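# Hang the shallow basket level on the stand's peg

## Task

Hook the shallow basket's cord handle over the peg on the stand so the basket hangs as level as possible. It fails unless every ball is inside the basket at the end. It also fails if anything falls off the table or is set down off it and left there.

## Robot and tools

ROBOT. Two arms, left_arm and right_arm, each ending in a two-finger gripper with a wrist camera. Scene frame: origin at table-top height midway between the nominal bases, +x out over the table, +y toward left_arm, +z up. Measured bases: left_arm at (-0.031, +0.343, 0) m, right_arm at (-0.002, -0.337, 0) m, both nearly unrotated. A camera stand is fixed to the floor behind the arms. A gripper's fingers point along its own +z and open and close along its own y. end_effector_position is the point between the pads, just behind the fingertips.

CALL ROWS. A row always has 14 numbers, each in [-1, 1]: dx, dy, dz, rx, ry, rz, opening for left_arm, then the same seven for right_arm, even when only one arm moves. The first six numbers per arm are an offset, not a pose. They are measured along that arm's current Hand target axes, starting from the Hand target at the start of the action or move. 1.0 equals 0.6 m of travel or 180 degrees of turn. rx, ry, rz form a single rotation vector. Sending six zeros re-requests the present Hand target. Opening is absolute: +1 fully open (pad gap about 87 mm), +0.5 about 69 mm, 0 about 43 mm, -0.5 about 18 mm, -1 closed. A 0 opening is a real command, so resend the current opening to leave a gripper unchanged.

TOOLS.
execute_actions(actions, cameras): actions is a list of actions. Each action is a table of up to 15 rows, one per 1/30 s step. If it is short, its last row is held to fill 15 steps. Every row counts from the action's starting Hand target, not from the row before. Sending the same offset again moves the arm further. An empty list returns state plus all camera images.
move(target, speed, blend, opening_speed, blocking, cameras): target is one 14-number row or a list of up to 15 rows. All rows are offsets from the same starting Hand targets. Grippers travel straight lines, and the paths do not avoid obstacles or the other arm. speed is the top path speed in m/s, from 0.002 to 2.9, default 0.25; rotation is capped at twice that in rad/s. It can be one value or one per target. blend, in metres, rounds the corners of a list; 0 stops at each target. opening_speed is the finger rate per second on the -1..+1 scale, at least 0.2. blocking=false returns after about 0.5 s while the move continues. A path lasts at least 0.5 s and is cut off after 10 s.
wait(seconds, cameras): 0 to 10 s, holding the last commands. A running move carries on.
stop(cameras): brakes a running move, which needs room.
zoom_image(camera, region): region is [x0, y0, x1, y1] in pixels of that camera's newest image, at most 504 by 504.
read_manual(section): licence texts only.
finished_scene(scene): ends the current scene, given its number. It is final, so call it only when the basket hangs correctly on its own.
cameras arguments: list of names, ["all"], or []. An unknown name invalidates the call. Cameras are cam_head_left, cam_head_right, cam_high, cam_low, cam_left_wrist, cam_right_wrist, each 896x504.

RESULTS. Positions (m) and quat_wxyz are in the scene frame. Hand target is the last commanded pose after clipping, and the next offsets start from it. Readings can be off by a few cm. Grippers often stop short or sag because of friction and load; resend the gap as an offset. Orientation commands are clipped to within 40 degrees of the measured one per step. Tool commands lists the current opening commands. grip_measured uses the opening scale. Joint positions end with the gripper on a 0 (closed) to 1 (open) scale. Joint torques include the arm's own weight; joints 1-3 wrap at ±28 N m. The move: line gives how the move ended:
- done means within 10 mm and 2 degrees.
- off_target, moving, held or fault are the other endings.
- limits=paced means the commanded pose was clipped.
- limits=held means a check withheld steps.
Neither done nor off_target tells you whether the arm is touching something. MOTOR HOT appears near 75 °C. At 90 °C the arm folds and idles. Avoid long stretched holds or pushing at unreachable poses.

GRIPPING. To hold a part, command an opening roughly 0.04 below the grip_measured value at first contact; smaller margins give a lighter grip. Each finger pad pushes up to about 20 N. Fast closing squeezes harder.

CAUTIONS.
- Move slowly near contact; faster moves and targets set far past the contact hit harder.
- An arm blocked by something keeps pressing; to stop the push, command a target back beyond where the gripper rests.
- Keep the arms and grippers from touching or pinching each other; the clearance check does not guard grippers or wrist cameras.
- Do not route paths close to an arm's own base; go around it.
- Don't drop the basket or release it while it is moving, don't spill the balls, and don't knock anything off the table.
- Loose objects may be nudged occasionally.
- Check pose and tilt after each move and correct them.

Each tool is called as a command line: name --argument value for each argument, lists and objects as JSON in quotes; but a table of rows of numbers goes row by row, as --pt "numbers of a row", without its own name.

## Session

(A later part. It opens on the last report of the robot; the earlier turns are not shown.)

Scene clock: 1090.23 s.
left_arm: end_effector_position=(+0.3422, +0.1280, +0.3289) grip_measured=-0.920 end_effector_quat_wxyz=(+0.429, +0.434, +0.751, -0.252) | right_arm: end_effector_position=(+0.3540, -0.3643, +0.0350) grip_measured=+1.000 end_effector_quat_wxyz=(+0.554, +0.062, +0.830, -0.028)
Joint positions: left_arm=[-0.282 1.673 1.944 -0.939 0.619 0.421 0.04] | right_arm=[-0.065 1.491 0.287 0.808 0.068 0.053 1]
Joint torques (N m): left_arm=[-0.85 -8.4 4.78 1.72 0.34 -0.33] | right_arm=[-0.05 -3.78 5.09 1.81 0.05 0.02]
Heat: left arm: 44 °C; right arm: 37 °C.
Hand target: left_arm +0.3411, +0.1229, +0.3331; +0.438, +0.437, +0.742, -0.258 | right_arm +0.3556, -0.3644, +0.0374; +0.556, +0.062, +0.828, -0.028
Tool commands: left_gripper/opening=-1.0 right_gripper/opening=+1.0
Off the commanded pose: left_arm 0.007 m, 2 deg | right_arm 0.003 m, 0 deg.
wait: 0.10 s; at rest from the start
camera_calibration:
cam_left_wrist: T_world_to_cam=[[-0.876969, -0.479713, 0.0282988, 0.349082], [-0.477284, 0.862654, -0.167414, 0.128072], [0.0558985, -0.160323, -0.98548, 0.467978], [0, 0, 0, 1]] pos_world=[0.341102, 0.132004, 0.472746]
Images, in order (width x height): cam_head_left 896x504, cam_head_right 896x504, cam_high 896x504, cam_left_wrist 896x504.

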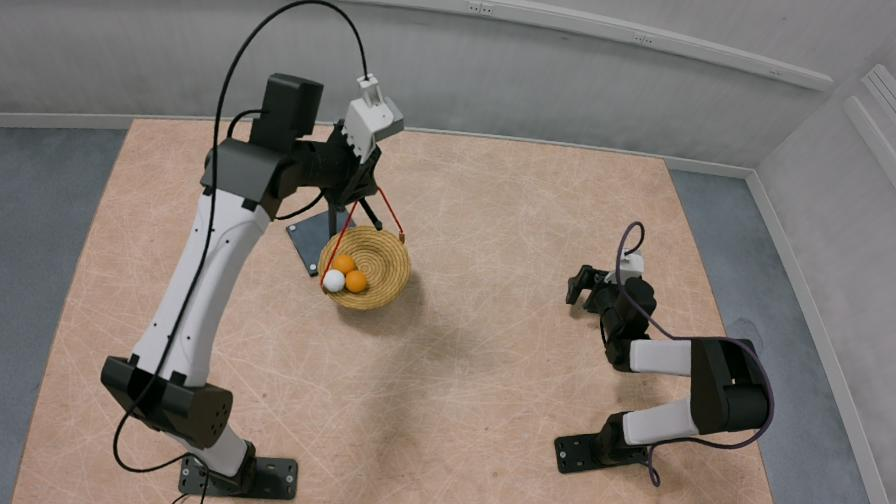

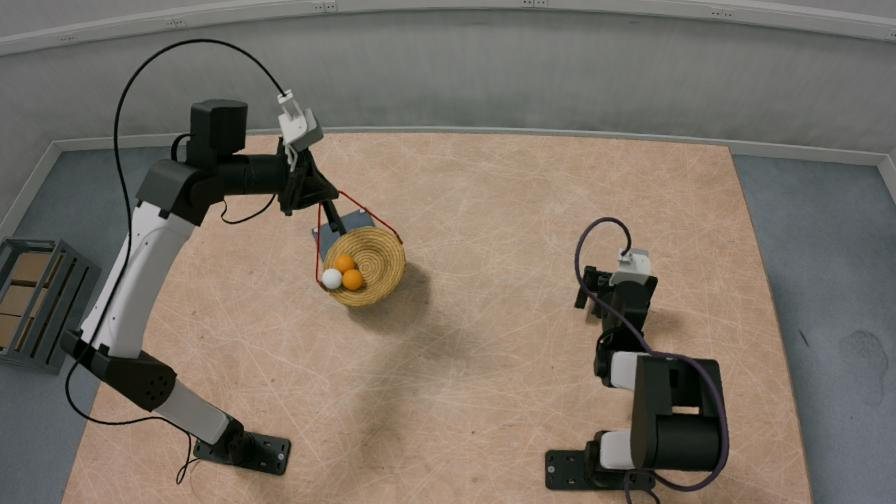

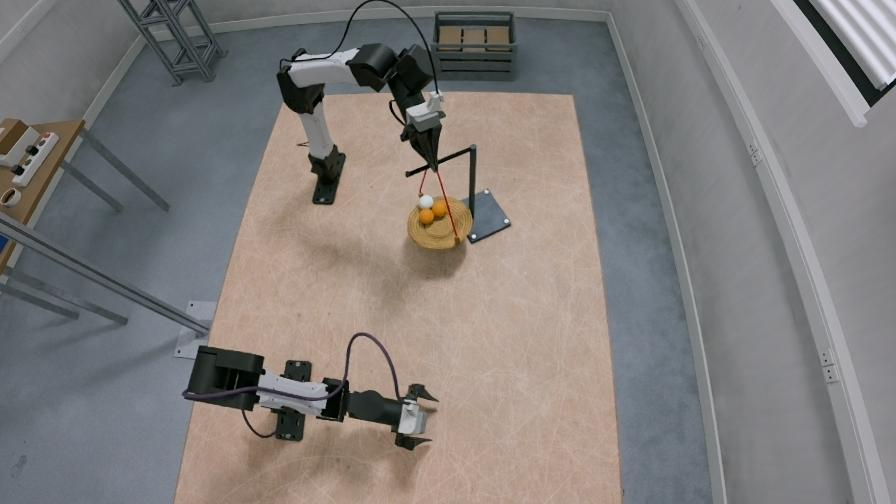

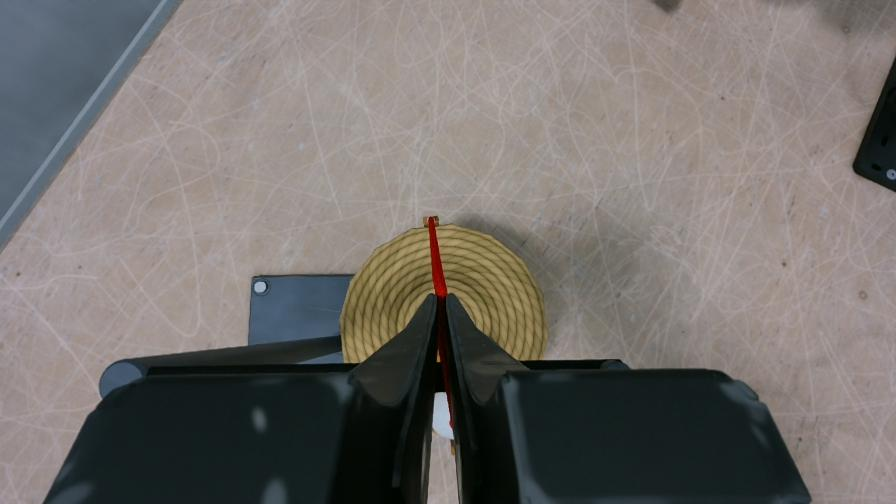

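move --target '[0, 0, 0, 0, 0, 0, -0.4, 0, 0, 0, 0, 0, 0, 1]' --opening_speed 0.2 --cameras '["all"]'

Scene clock: 1141.30 s.
left_arm: end_effector_position=(+0.3438, +0.1274, +0.3305) grip_measured=-0.400 end_effector_quat_wxyz=(+0.433, +0.434, +0.749, -0.251) | right_arm: end_effector_position=(+0.3540, -0.3643, +0.0350) grip_measured=+1.000 end_effector_quat_wxyz=(+0.554, +0.062, +0.830, -0.028)
Joint positions: left_arm=[-0.282 1.673 1.944 -0.929 0.619 0.421 0.3] | right_arm=[-0.065 1.491 0.287 0.808 0.068 0.053 1]
Joint torques (N m): left_arm=[-0.85 -8.42 4.78 1.62 0.39 -0.33] | right_arm=[-0.09 -3.81 5.09 1.82 0.04 0.02]
Heat: left arm: 44 °C; right arm: 37 °C.
Hand target: left_arm +0.3410, +0.1229, +0.3330; +0.438, +0.437, +0.742, -0.258 | right_arm +0.3556, -0.3644, +0.0374; +0.556, +0.062, +0.828, -0.028
Off the commanded pose: left_arm 0.006 m, 1 deg | right_arm 0.003 m, 0 deg.
move: done
camera_calibration:
cam_left_wrist: T_world_to_cam=[[-0.877369, -0.47934, 0.0213573, 0.352553], [-0.475327, 0.862225, -0.175022, 0.13151], [0.0654803, -0.163711, -0.984333, 0.466063], [0, 0, 0, 1]] pos_world=[0.341311, 0.131901, 0.474249]
cam_right_wrist: T_world_to_cam=[[-0.128001, -0.991758, -0.00565965, -0.319829], [-0.940893, 0.123236, -0.315489, 0.413176], [0.313586, -0.0350576, -0.948912, 0.0550576], [0, 0, 0, 1]] pos_world=[0.330551, -0.366181, 0.180787]

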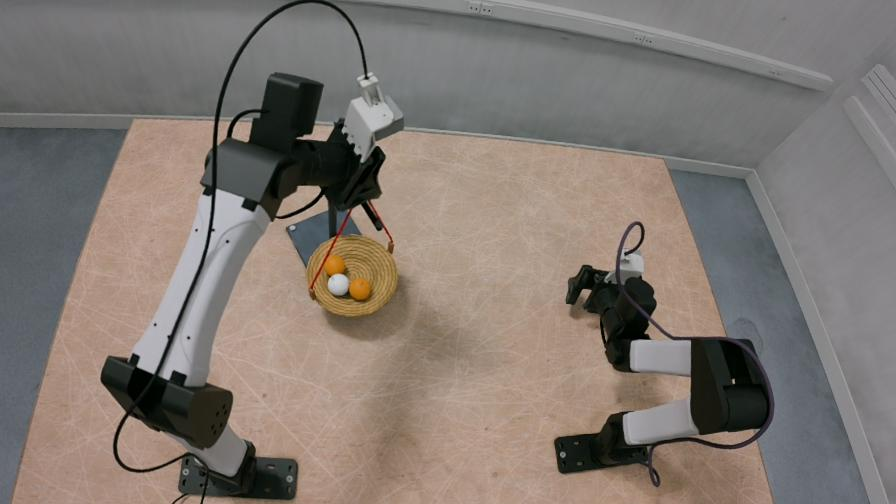

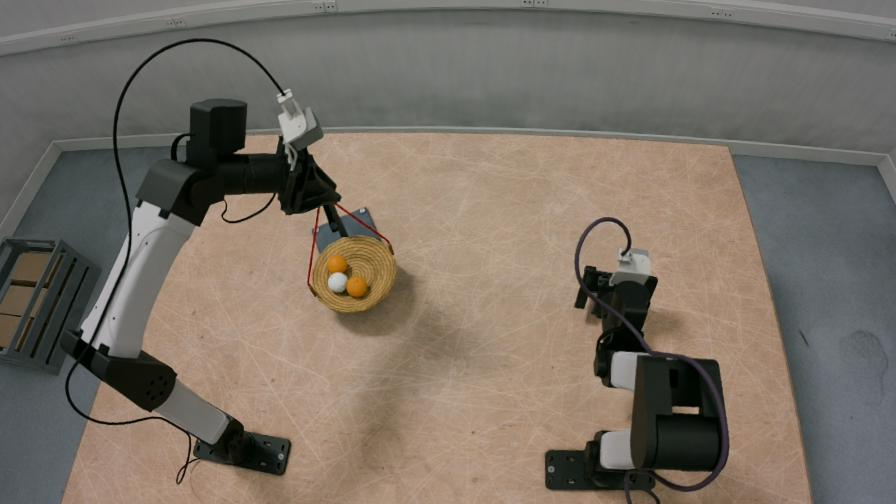

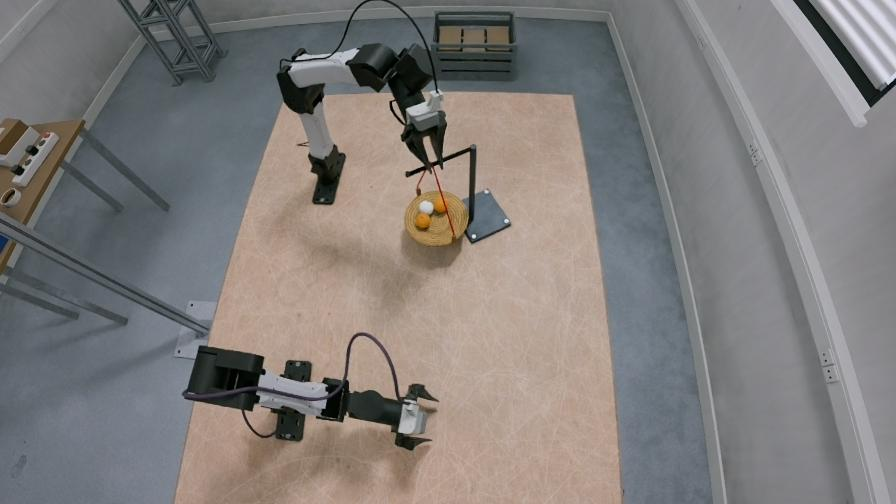

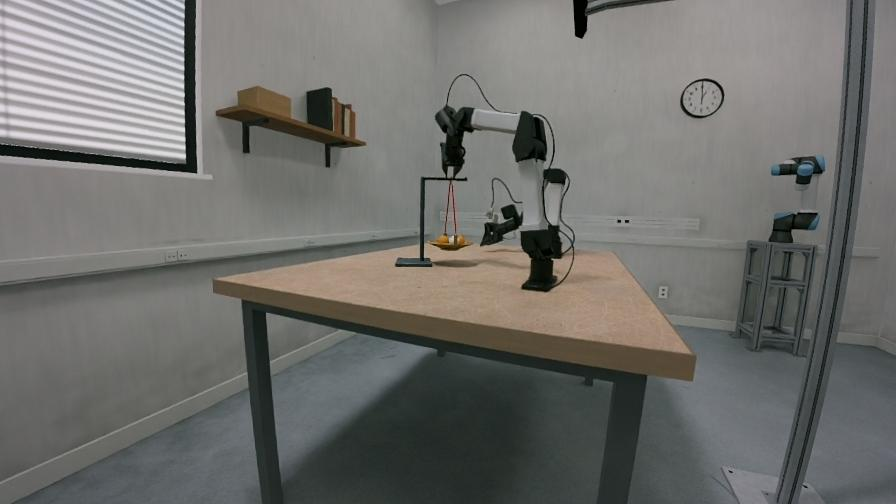

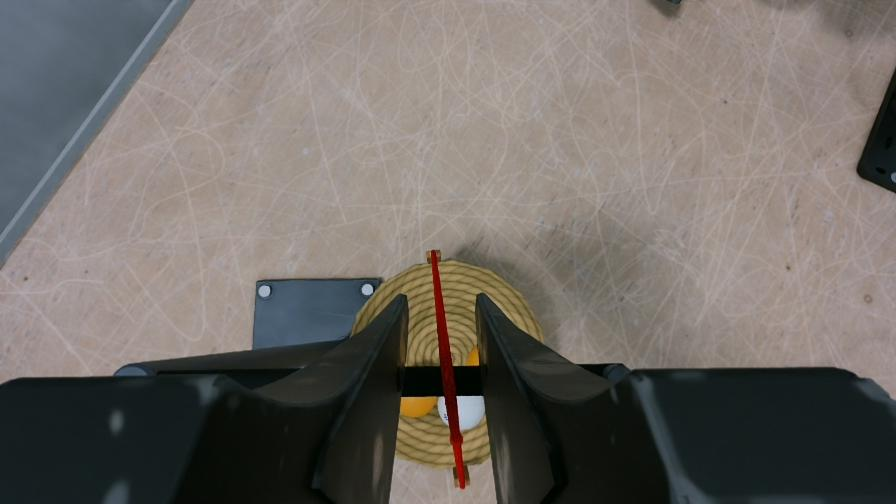

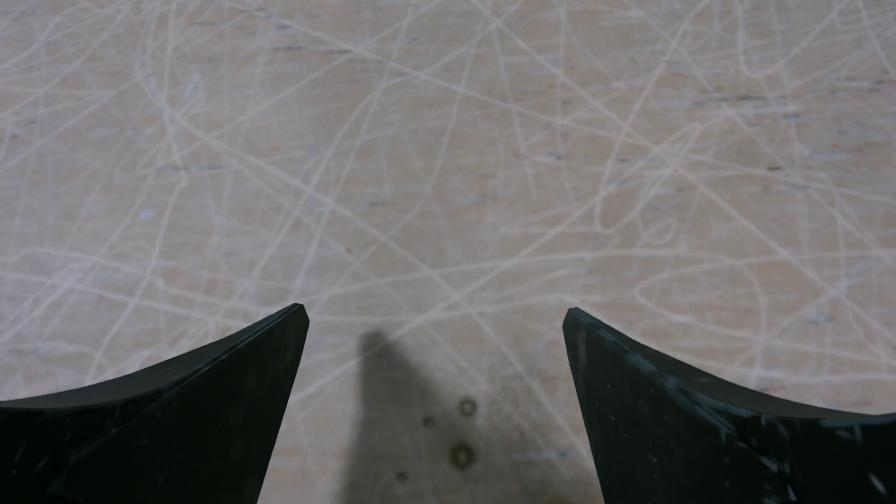

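wait --seconds 0.5 --cameras '["cam_head_left", "cam_head_right"]'

zoom_image --camera "cam_head_left" --region '[290, 180, 410, 330]'

zoom_image --camera "cam_head_right" --region '[290, 180, 410, 330]'

Scene clock: 1146.00 s.
left_arm: end_effector_position=(+0.3438, +0.1274, +0.3305) grip_measured=-0.400 end_effector_quat_wxyz=(+0.433, +0.434, +0.749, -0.251) | right_arm: end_effector_position=(+0.3540, -0.3643, +0.0350) grip_measured=+1.000 end_effector_quat_wxyz=(+0.554, +0.062, +0.830, -0.028)
Joint positions: left_arm=[-0.282 1.673 1.944 -0.929 0.619 0.421 0.3] | right_arm=[-0.065 1.491 0.287 0.808 0.068 0.053 1]
Joint torques (N m): left_arm=[-0.83 -8.39 4.82 1.63 0.38 -0.32] | right_arm=[-0.08 -3.78 5.11 1.81 0.04 0.03]
Heat: left arm: 44 °C; right arm: 37 °C.
Hand target: left_arm +0.3410, +0.1229, +0.3330; +0.438, +0.437, +0.742, -0.258 | right_arm +0.3556, -0.3644, +0.0374; +0.556, +0.062, +0.828, -0.028
Tool commands: left_gripper/opening=-0.4 right_gripper/opening=+1.0
Off the commanded pose: left_arm 0.006 m, 1 deg | right_arm 0.003 m, 0 deg.
wait: 0.50 s; at rest from the start
Images, in order (width x height): cam_head_left 896x504, cam_head_right 896x504.

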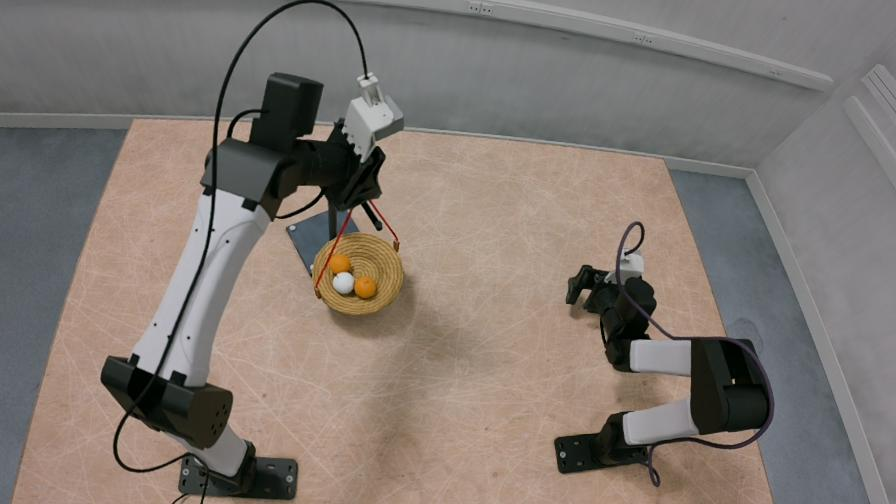

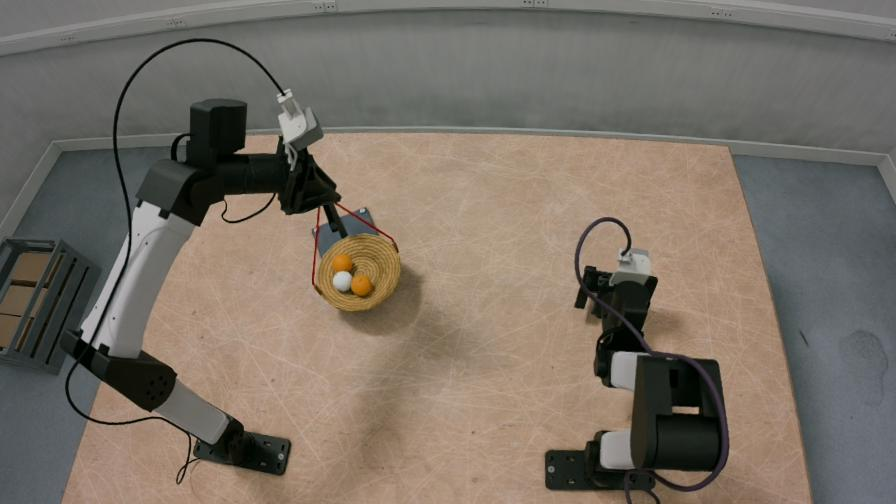

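Scaled by 3.360 from the camera's 896x504 image, which has a finer 1280x720 frame.

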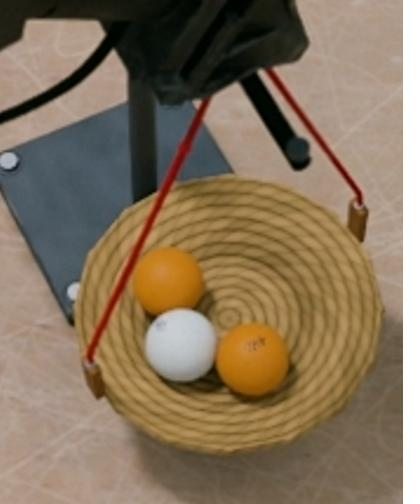

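Scaled by 3.360 from the camera's 896x504 image, which has a finer 1280x720 frame.

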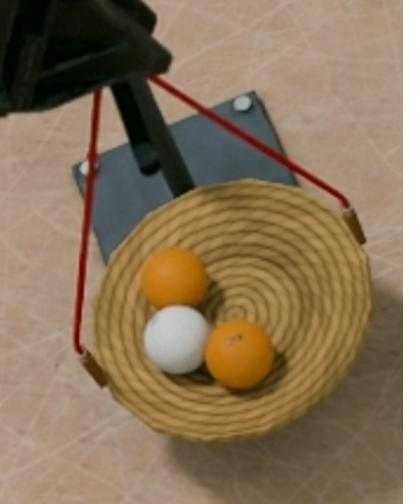

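wait --seconds 1.0 --cameras '["cam_head_left", "cam_head_right"]'

zoom_image --camera "cam_head_left" --region '[290, 180, 410, 330]'

zoom_image --camera "cam_head_right" --region '[290, 180, 410, 330]'

Scene clock: 1150.37 s.
left_arm: end_effector_position=(+0.3438, +0.1274, +0.3305) grip_measured=-0.400 end_effector_quat_wxyz=(+0.433, +0.434, +0.749, -0.251) | right_arm: end_effector_position=(+0.3540, -0.3643, +0.0350) grip_measured=+1.000 end_effector_quat_wxyz=(+0.554, +0.062, +0.830, -0.028)
Joint positions: left_arm=[-0.282 1.673 1.944 -0.929 0.619 0.421 0.3] | right_arm=[-0.065 1.491 0.287 0.808 0.068 0.053 1]
Joint torques (N m): left_arm=[-0.96 -8.43 4.86 1.61 0.39 -0.35] | right_arm=[-0.03 -3.84 5.09 1.81 0.06 0.03]
Heat: left arm: 43 °C; right arm: 37 °C.
Hand target: left_arm +0.3410, +0.1229, +0.3330; +0.438, +0.437, +0.742, -0.258 | right_arm +0.3556, -0.3644, +0.0374; +0.556, +0.062, +0.828, -0.028
Tool commands: left_gripper/opening=-0.4 right_gripper/opening=+1.0
Off the commanded pose: left_arm 0.006 m, 1 deg | right_arm 0.003 m, 0 deg.
wait: 1.00 s; at rest from the start
Images, in order (width x height): cam_head_left 896x504, cam_head_right 896x504.

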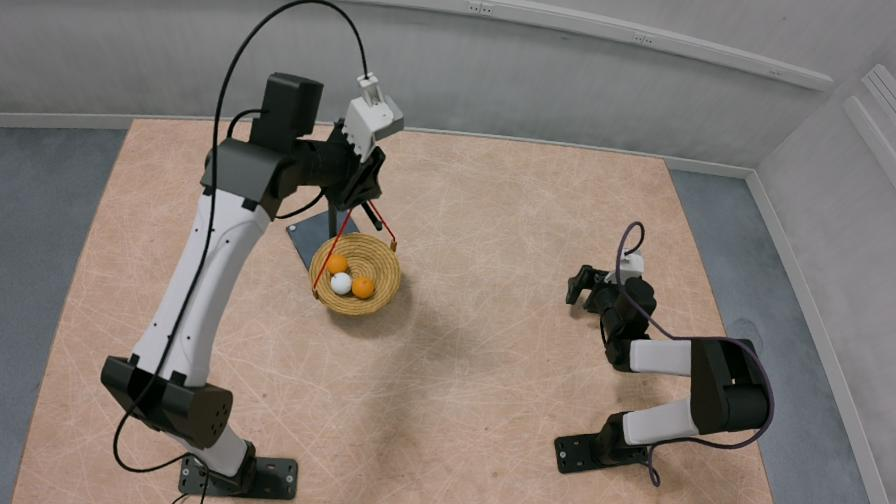

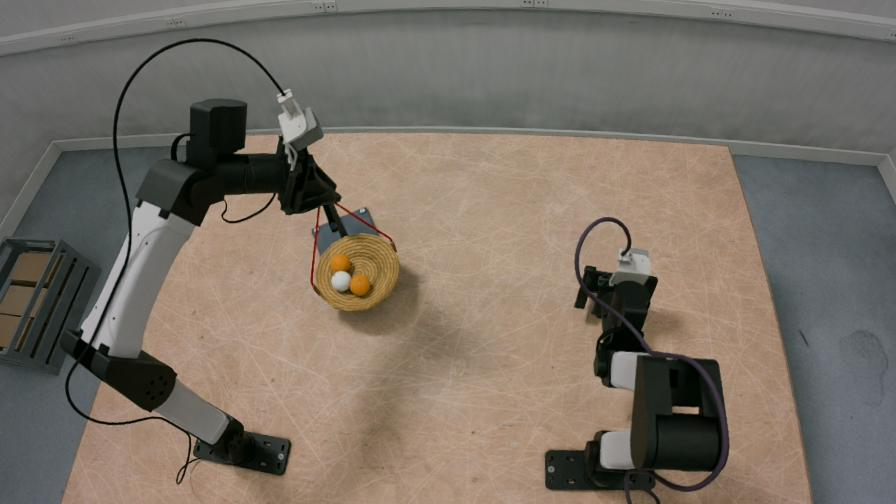

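Scaled by 3.360 from the camera's 896x504 image, which has a finer 1280x720 frame.

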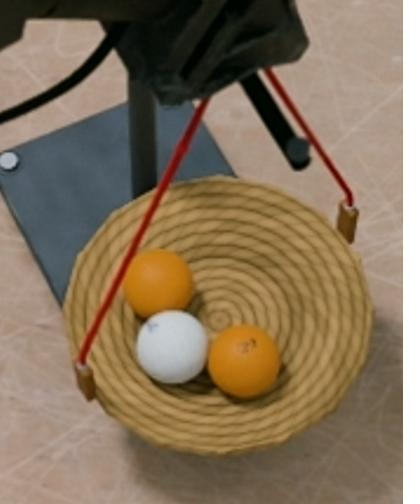

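Scaled by 3.360 from the camera's 896x504 image, which has a finer 1280x720 frame.

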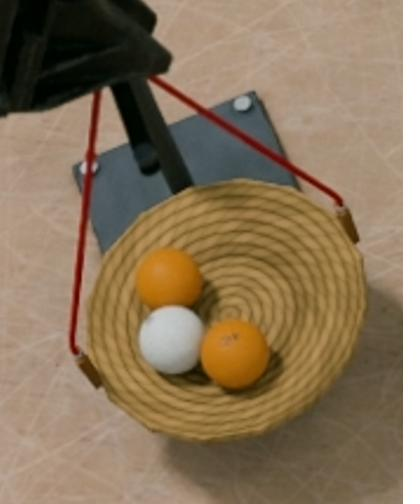

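move --pt "-0.08747 0 -0.04848 0 0 0 -0.4 0 0 0 0 0 0 1" --pt "0.03373 0 -0.26715 0 0 0 -0.4 0 0 0 0 0 0 1" --speed '[0.08, 0.15]' --blend '[0.015, 0]' --cameras '["all"]'

zoom_image --camera "cam_head_left" --region '[290, 180, 410, 330]'

zoom_image --camera "cam_head_right" --region '[290, 180, 410, 330]'

Scene clock: 1186.83 s.
left_arm: end_effector_position=(+0.2768, +0.2547, +0.3883) grip_measured=-0.400 end_effector_quat_wxyz=(+0.439, +0.430, +0.747, -0.255) | right_arm: end_effector_position=(+0.3540, -0.3643, +0.0350) grip_measured=+1.000 end_effector_quat_wxyz=(+0.554, +0.062, +0.830, -0.028)
Joint positions: left_arm=[0.147 1.633 2.263 -1.575 0.93 0.834 0.3] | right_arm=[-0.065 1.491 0.287 0.808 0.068 0.053 1]
Joint torques (N m): left_arm=[0.32 -7.84 3.37 1.03 0.53 -0.18] | right_arm=[-0.08 -3.79 5.11 1.81 0.05 0.03]
Heat: left arm: 42 °C; right arm: 37 °C.
Hand target: left_arm +0.2682, +0.2541, +0.3929; +0.438, +0.437, +0.742, -0.258 | right_arm +0.3556, -0.3644, +0.0374; +0.556, +0.062, +0.828, -0.028
Off the commanded pose: left_arm 0.010 m, 1 deg | right_arm 0.003 m, 0 deg.
joint sent to its limit (left arm) — joint 4 (wrist pitch), lower limit. The joint targets still meet the commanded pose.
move: done
camera_calibration:
cam_left_wrist: T_world_to_cam=[[-0.875037, -0.483505, 0.0230761, 0.353254], [-0.478619, 0.857103, -0.190521, 0.00835607], [0.0723395, -0.177758, -0.981412, 0.548796], [0, 0, 0, 1]] pos_world=[0.27341, 0.261191, 0.532035]
cam_right_wrist: T_world_to_cam=[[-0.128001, -0.991758, -0.00565965, -0.319829], [-0.940893, 0.123236, -0.315489, 0.413176], [0.313586, -0.0350576, -0.948912, 0.0550576], [0, 0, 0, 1]] pos_world=[0.330551, -0.366181, 0.180787]

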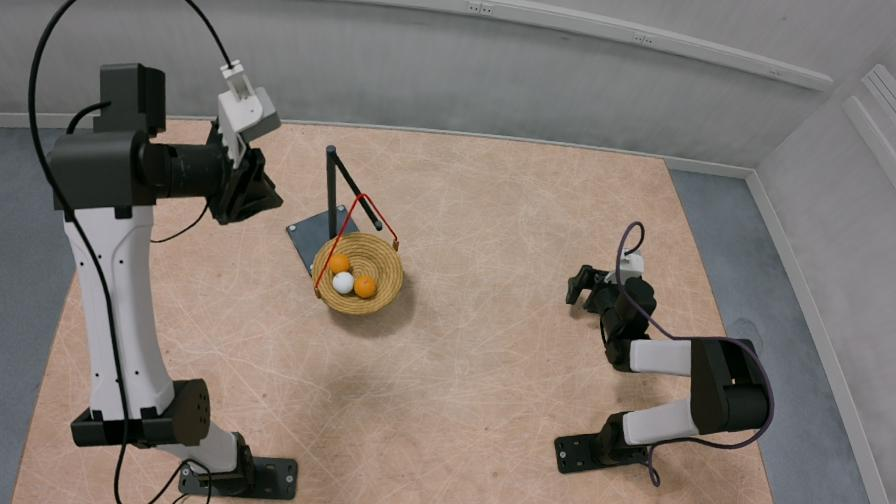

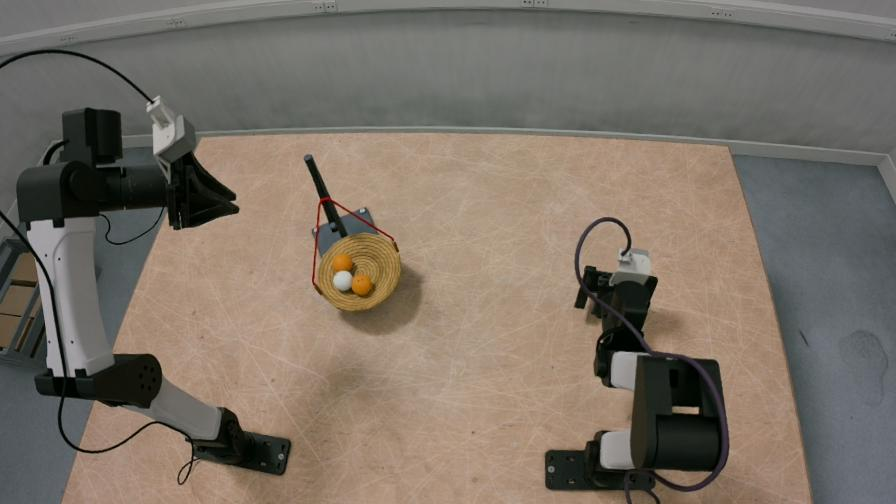

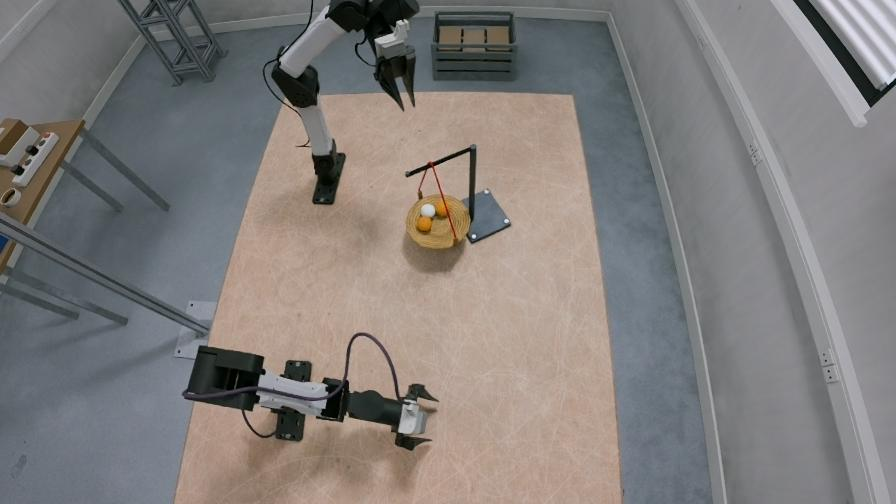

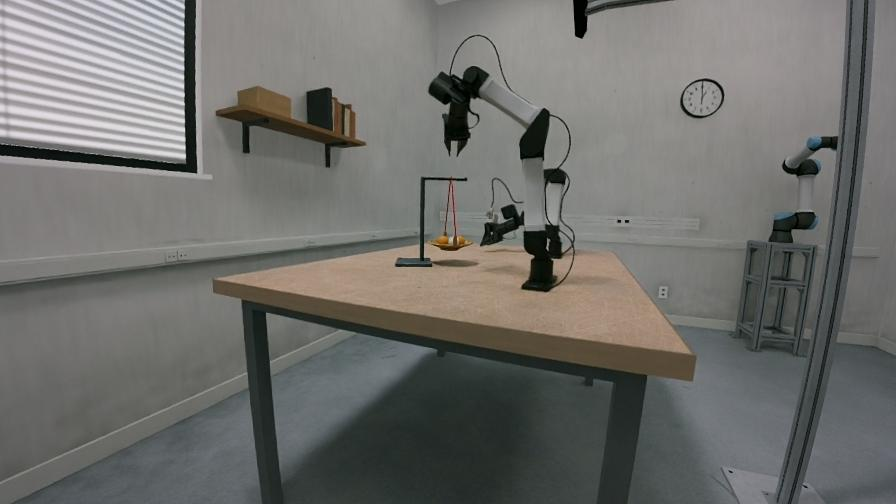

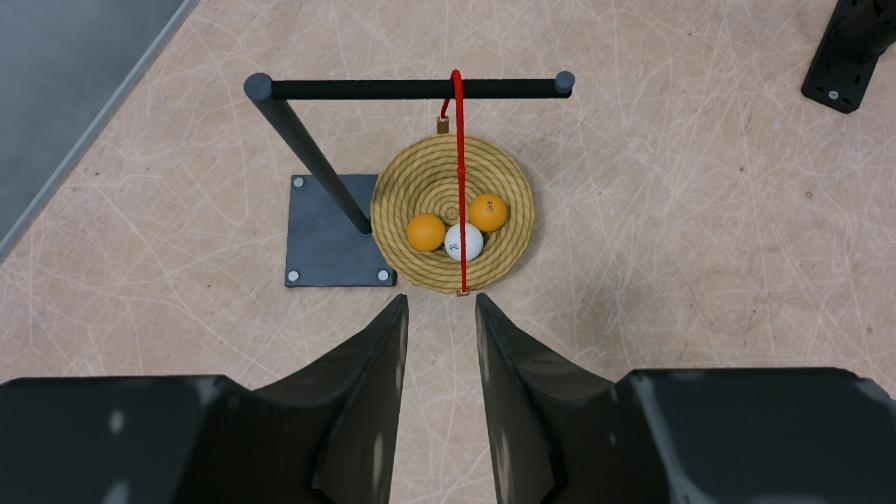

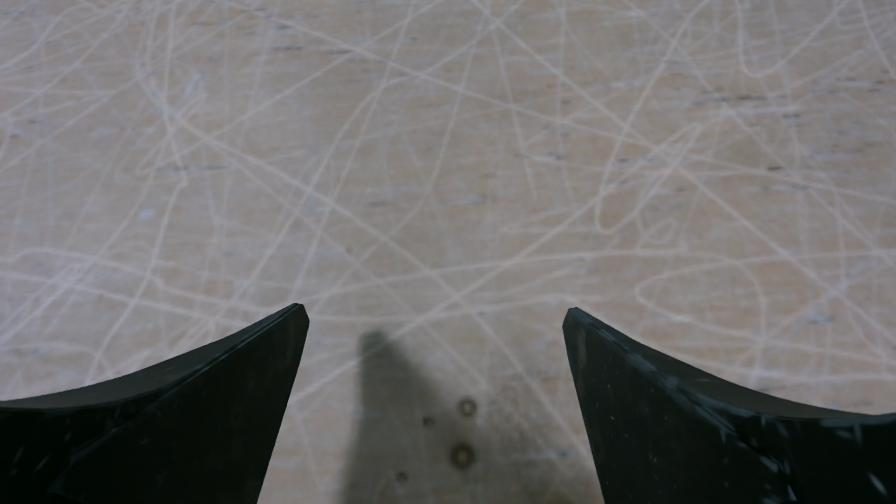

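Scaled by 3.360 from the camera's 896x504 image, which has a finer 1280x720 frame.

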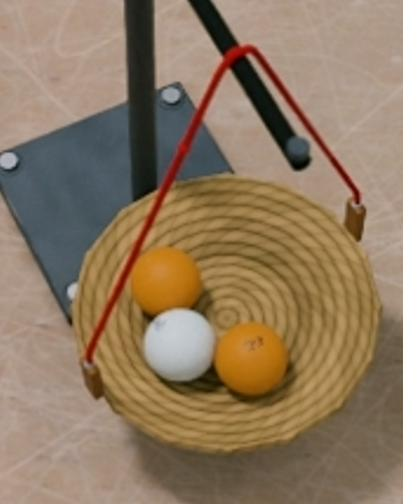

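Scaled by 3.360 from the camera's 896x504 image, which has a finer 1280x720 frame.

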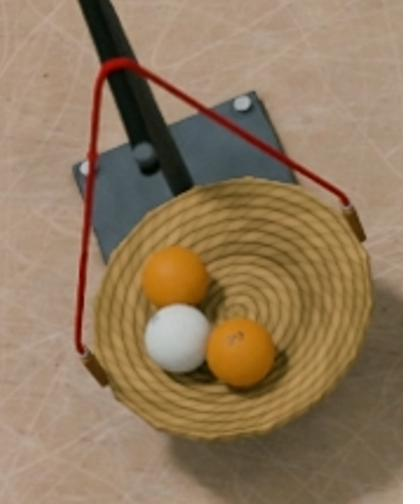

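finished_scene --scene 2

The scene is finished: the task was done.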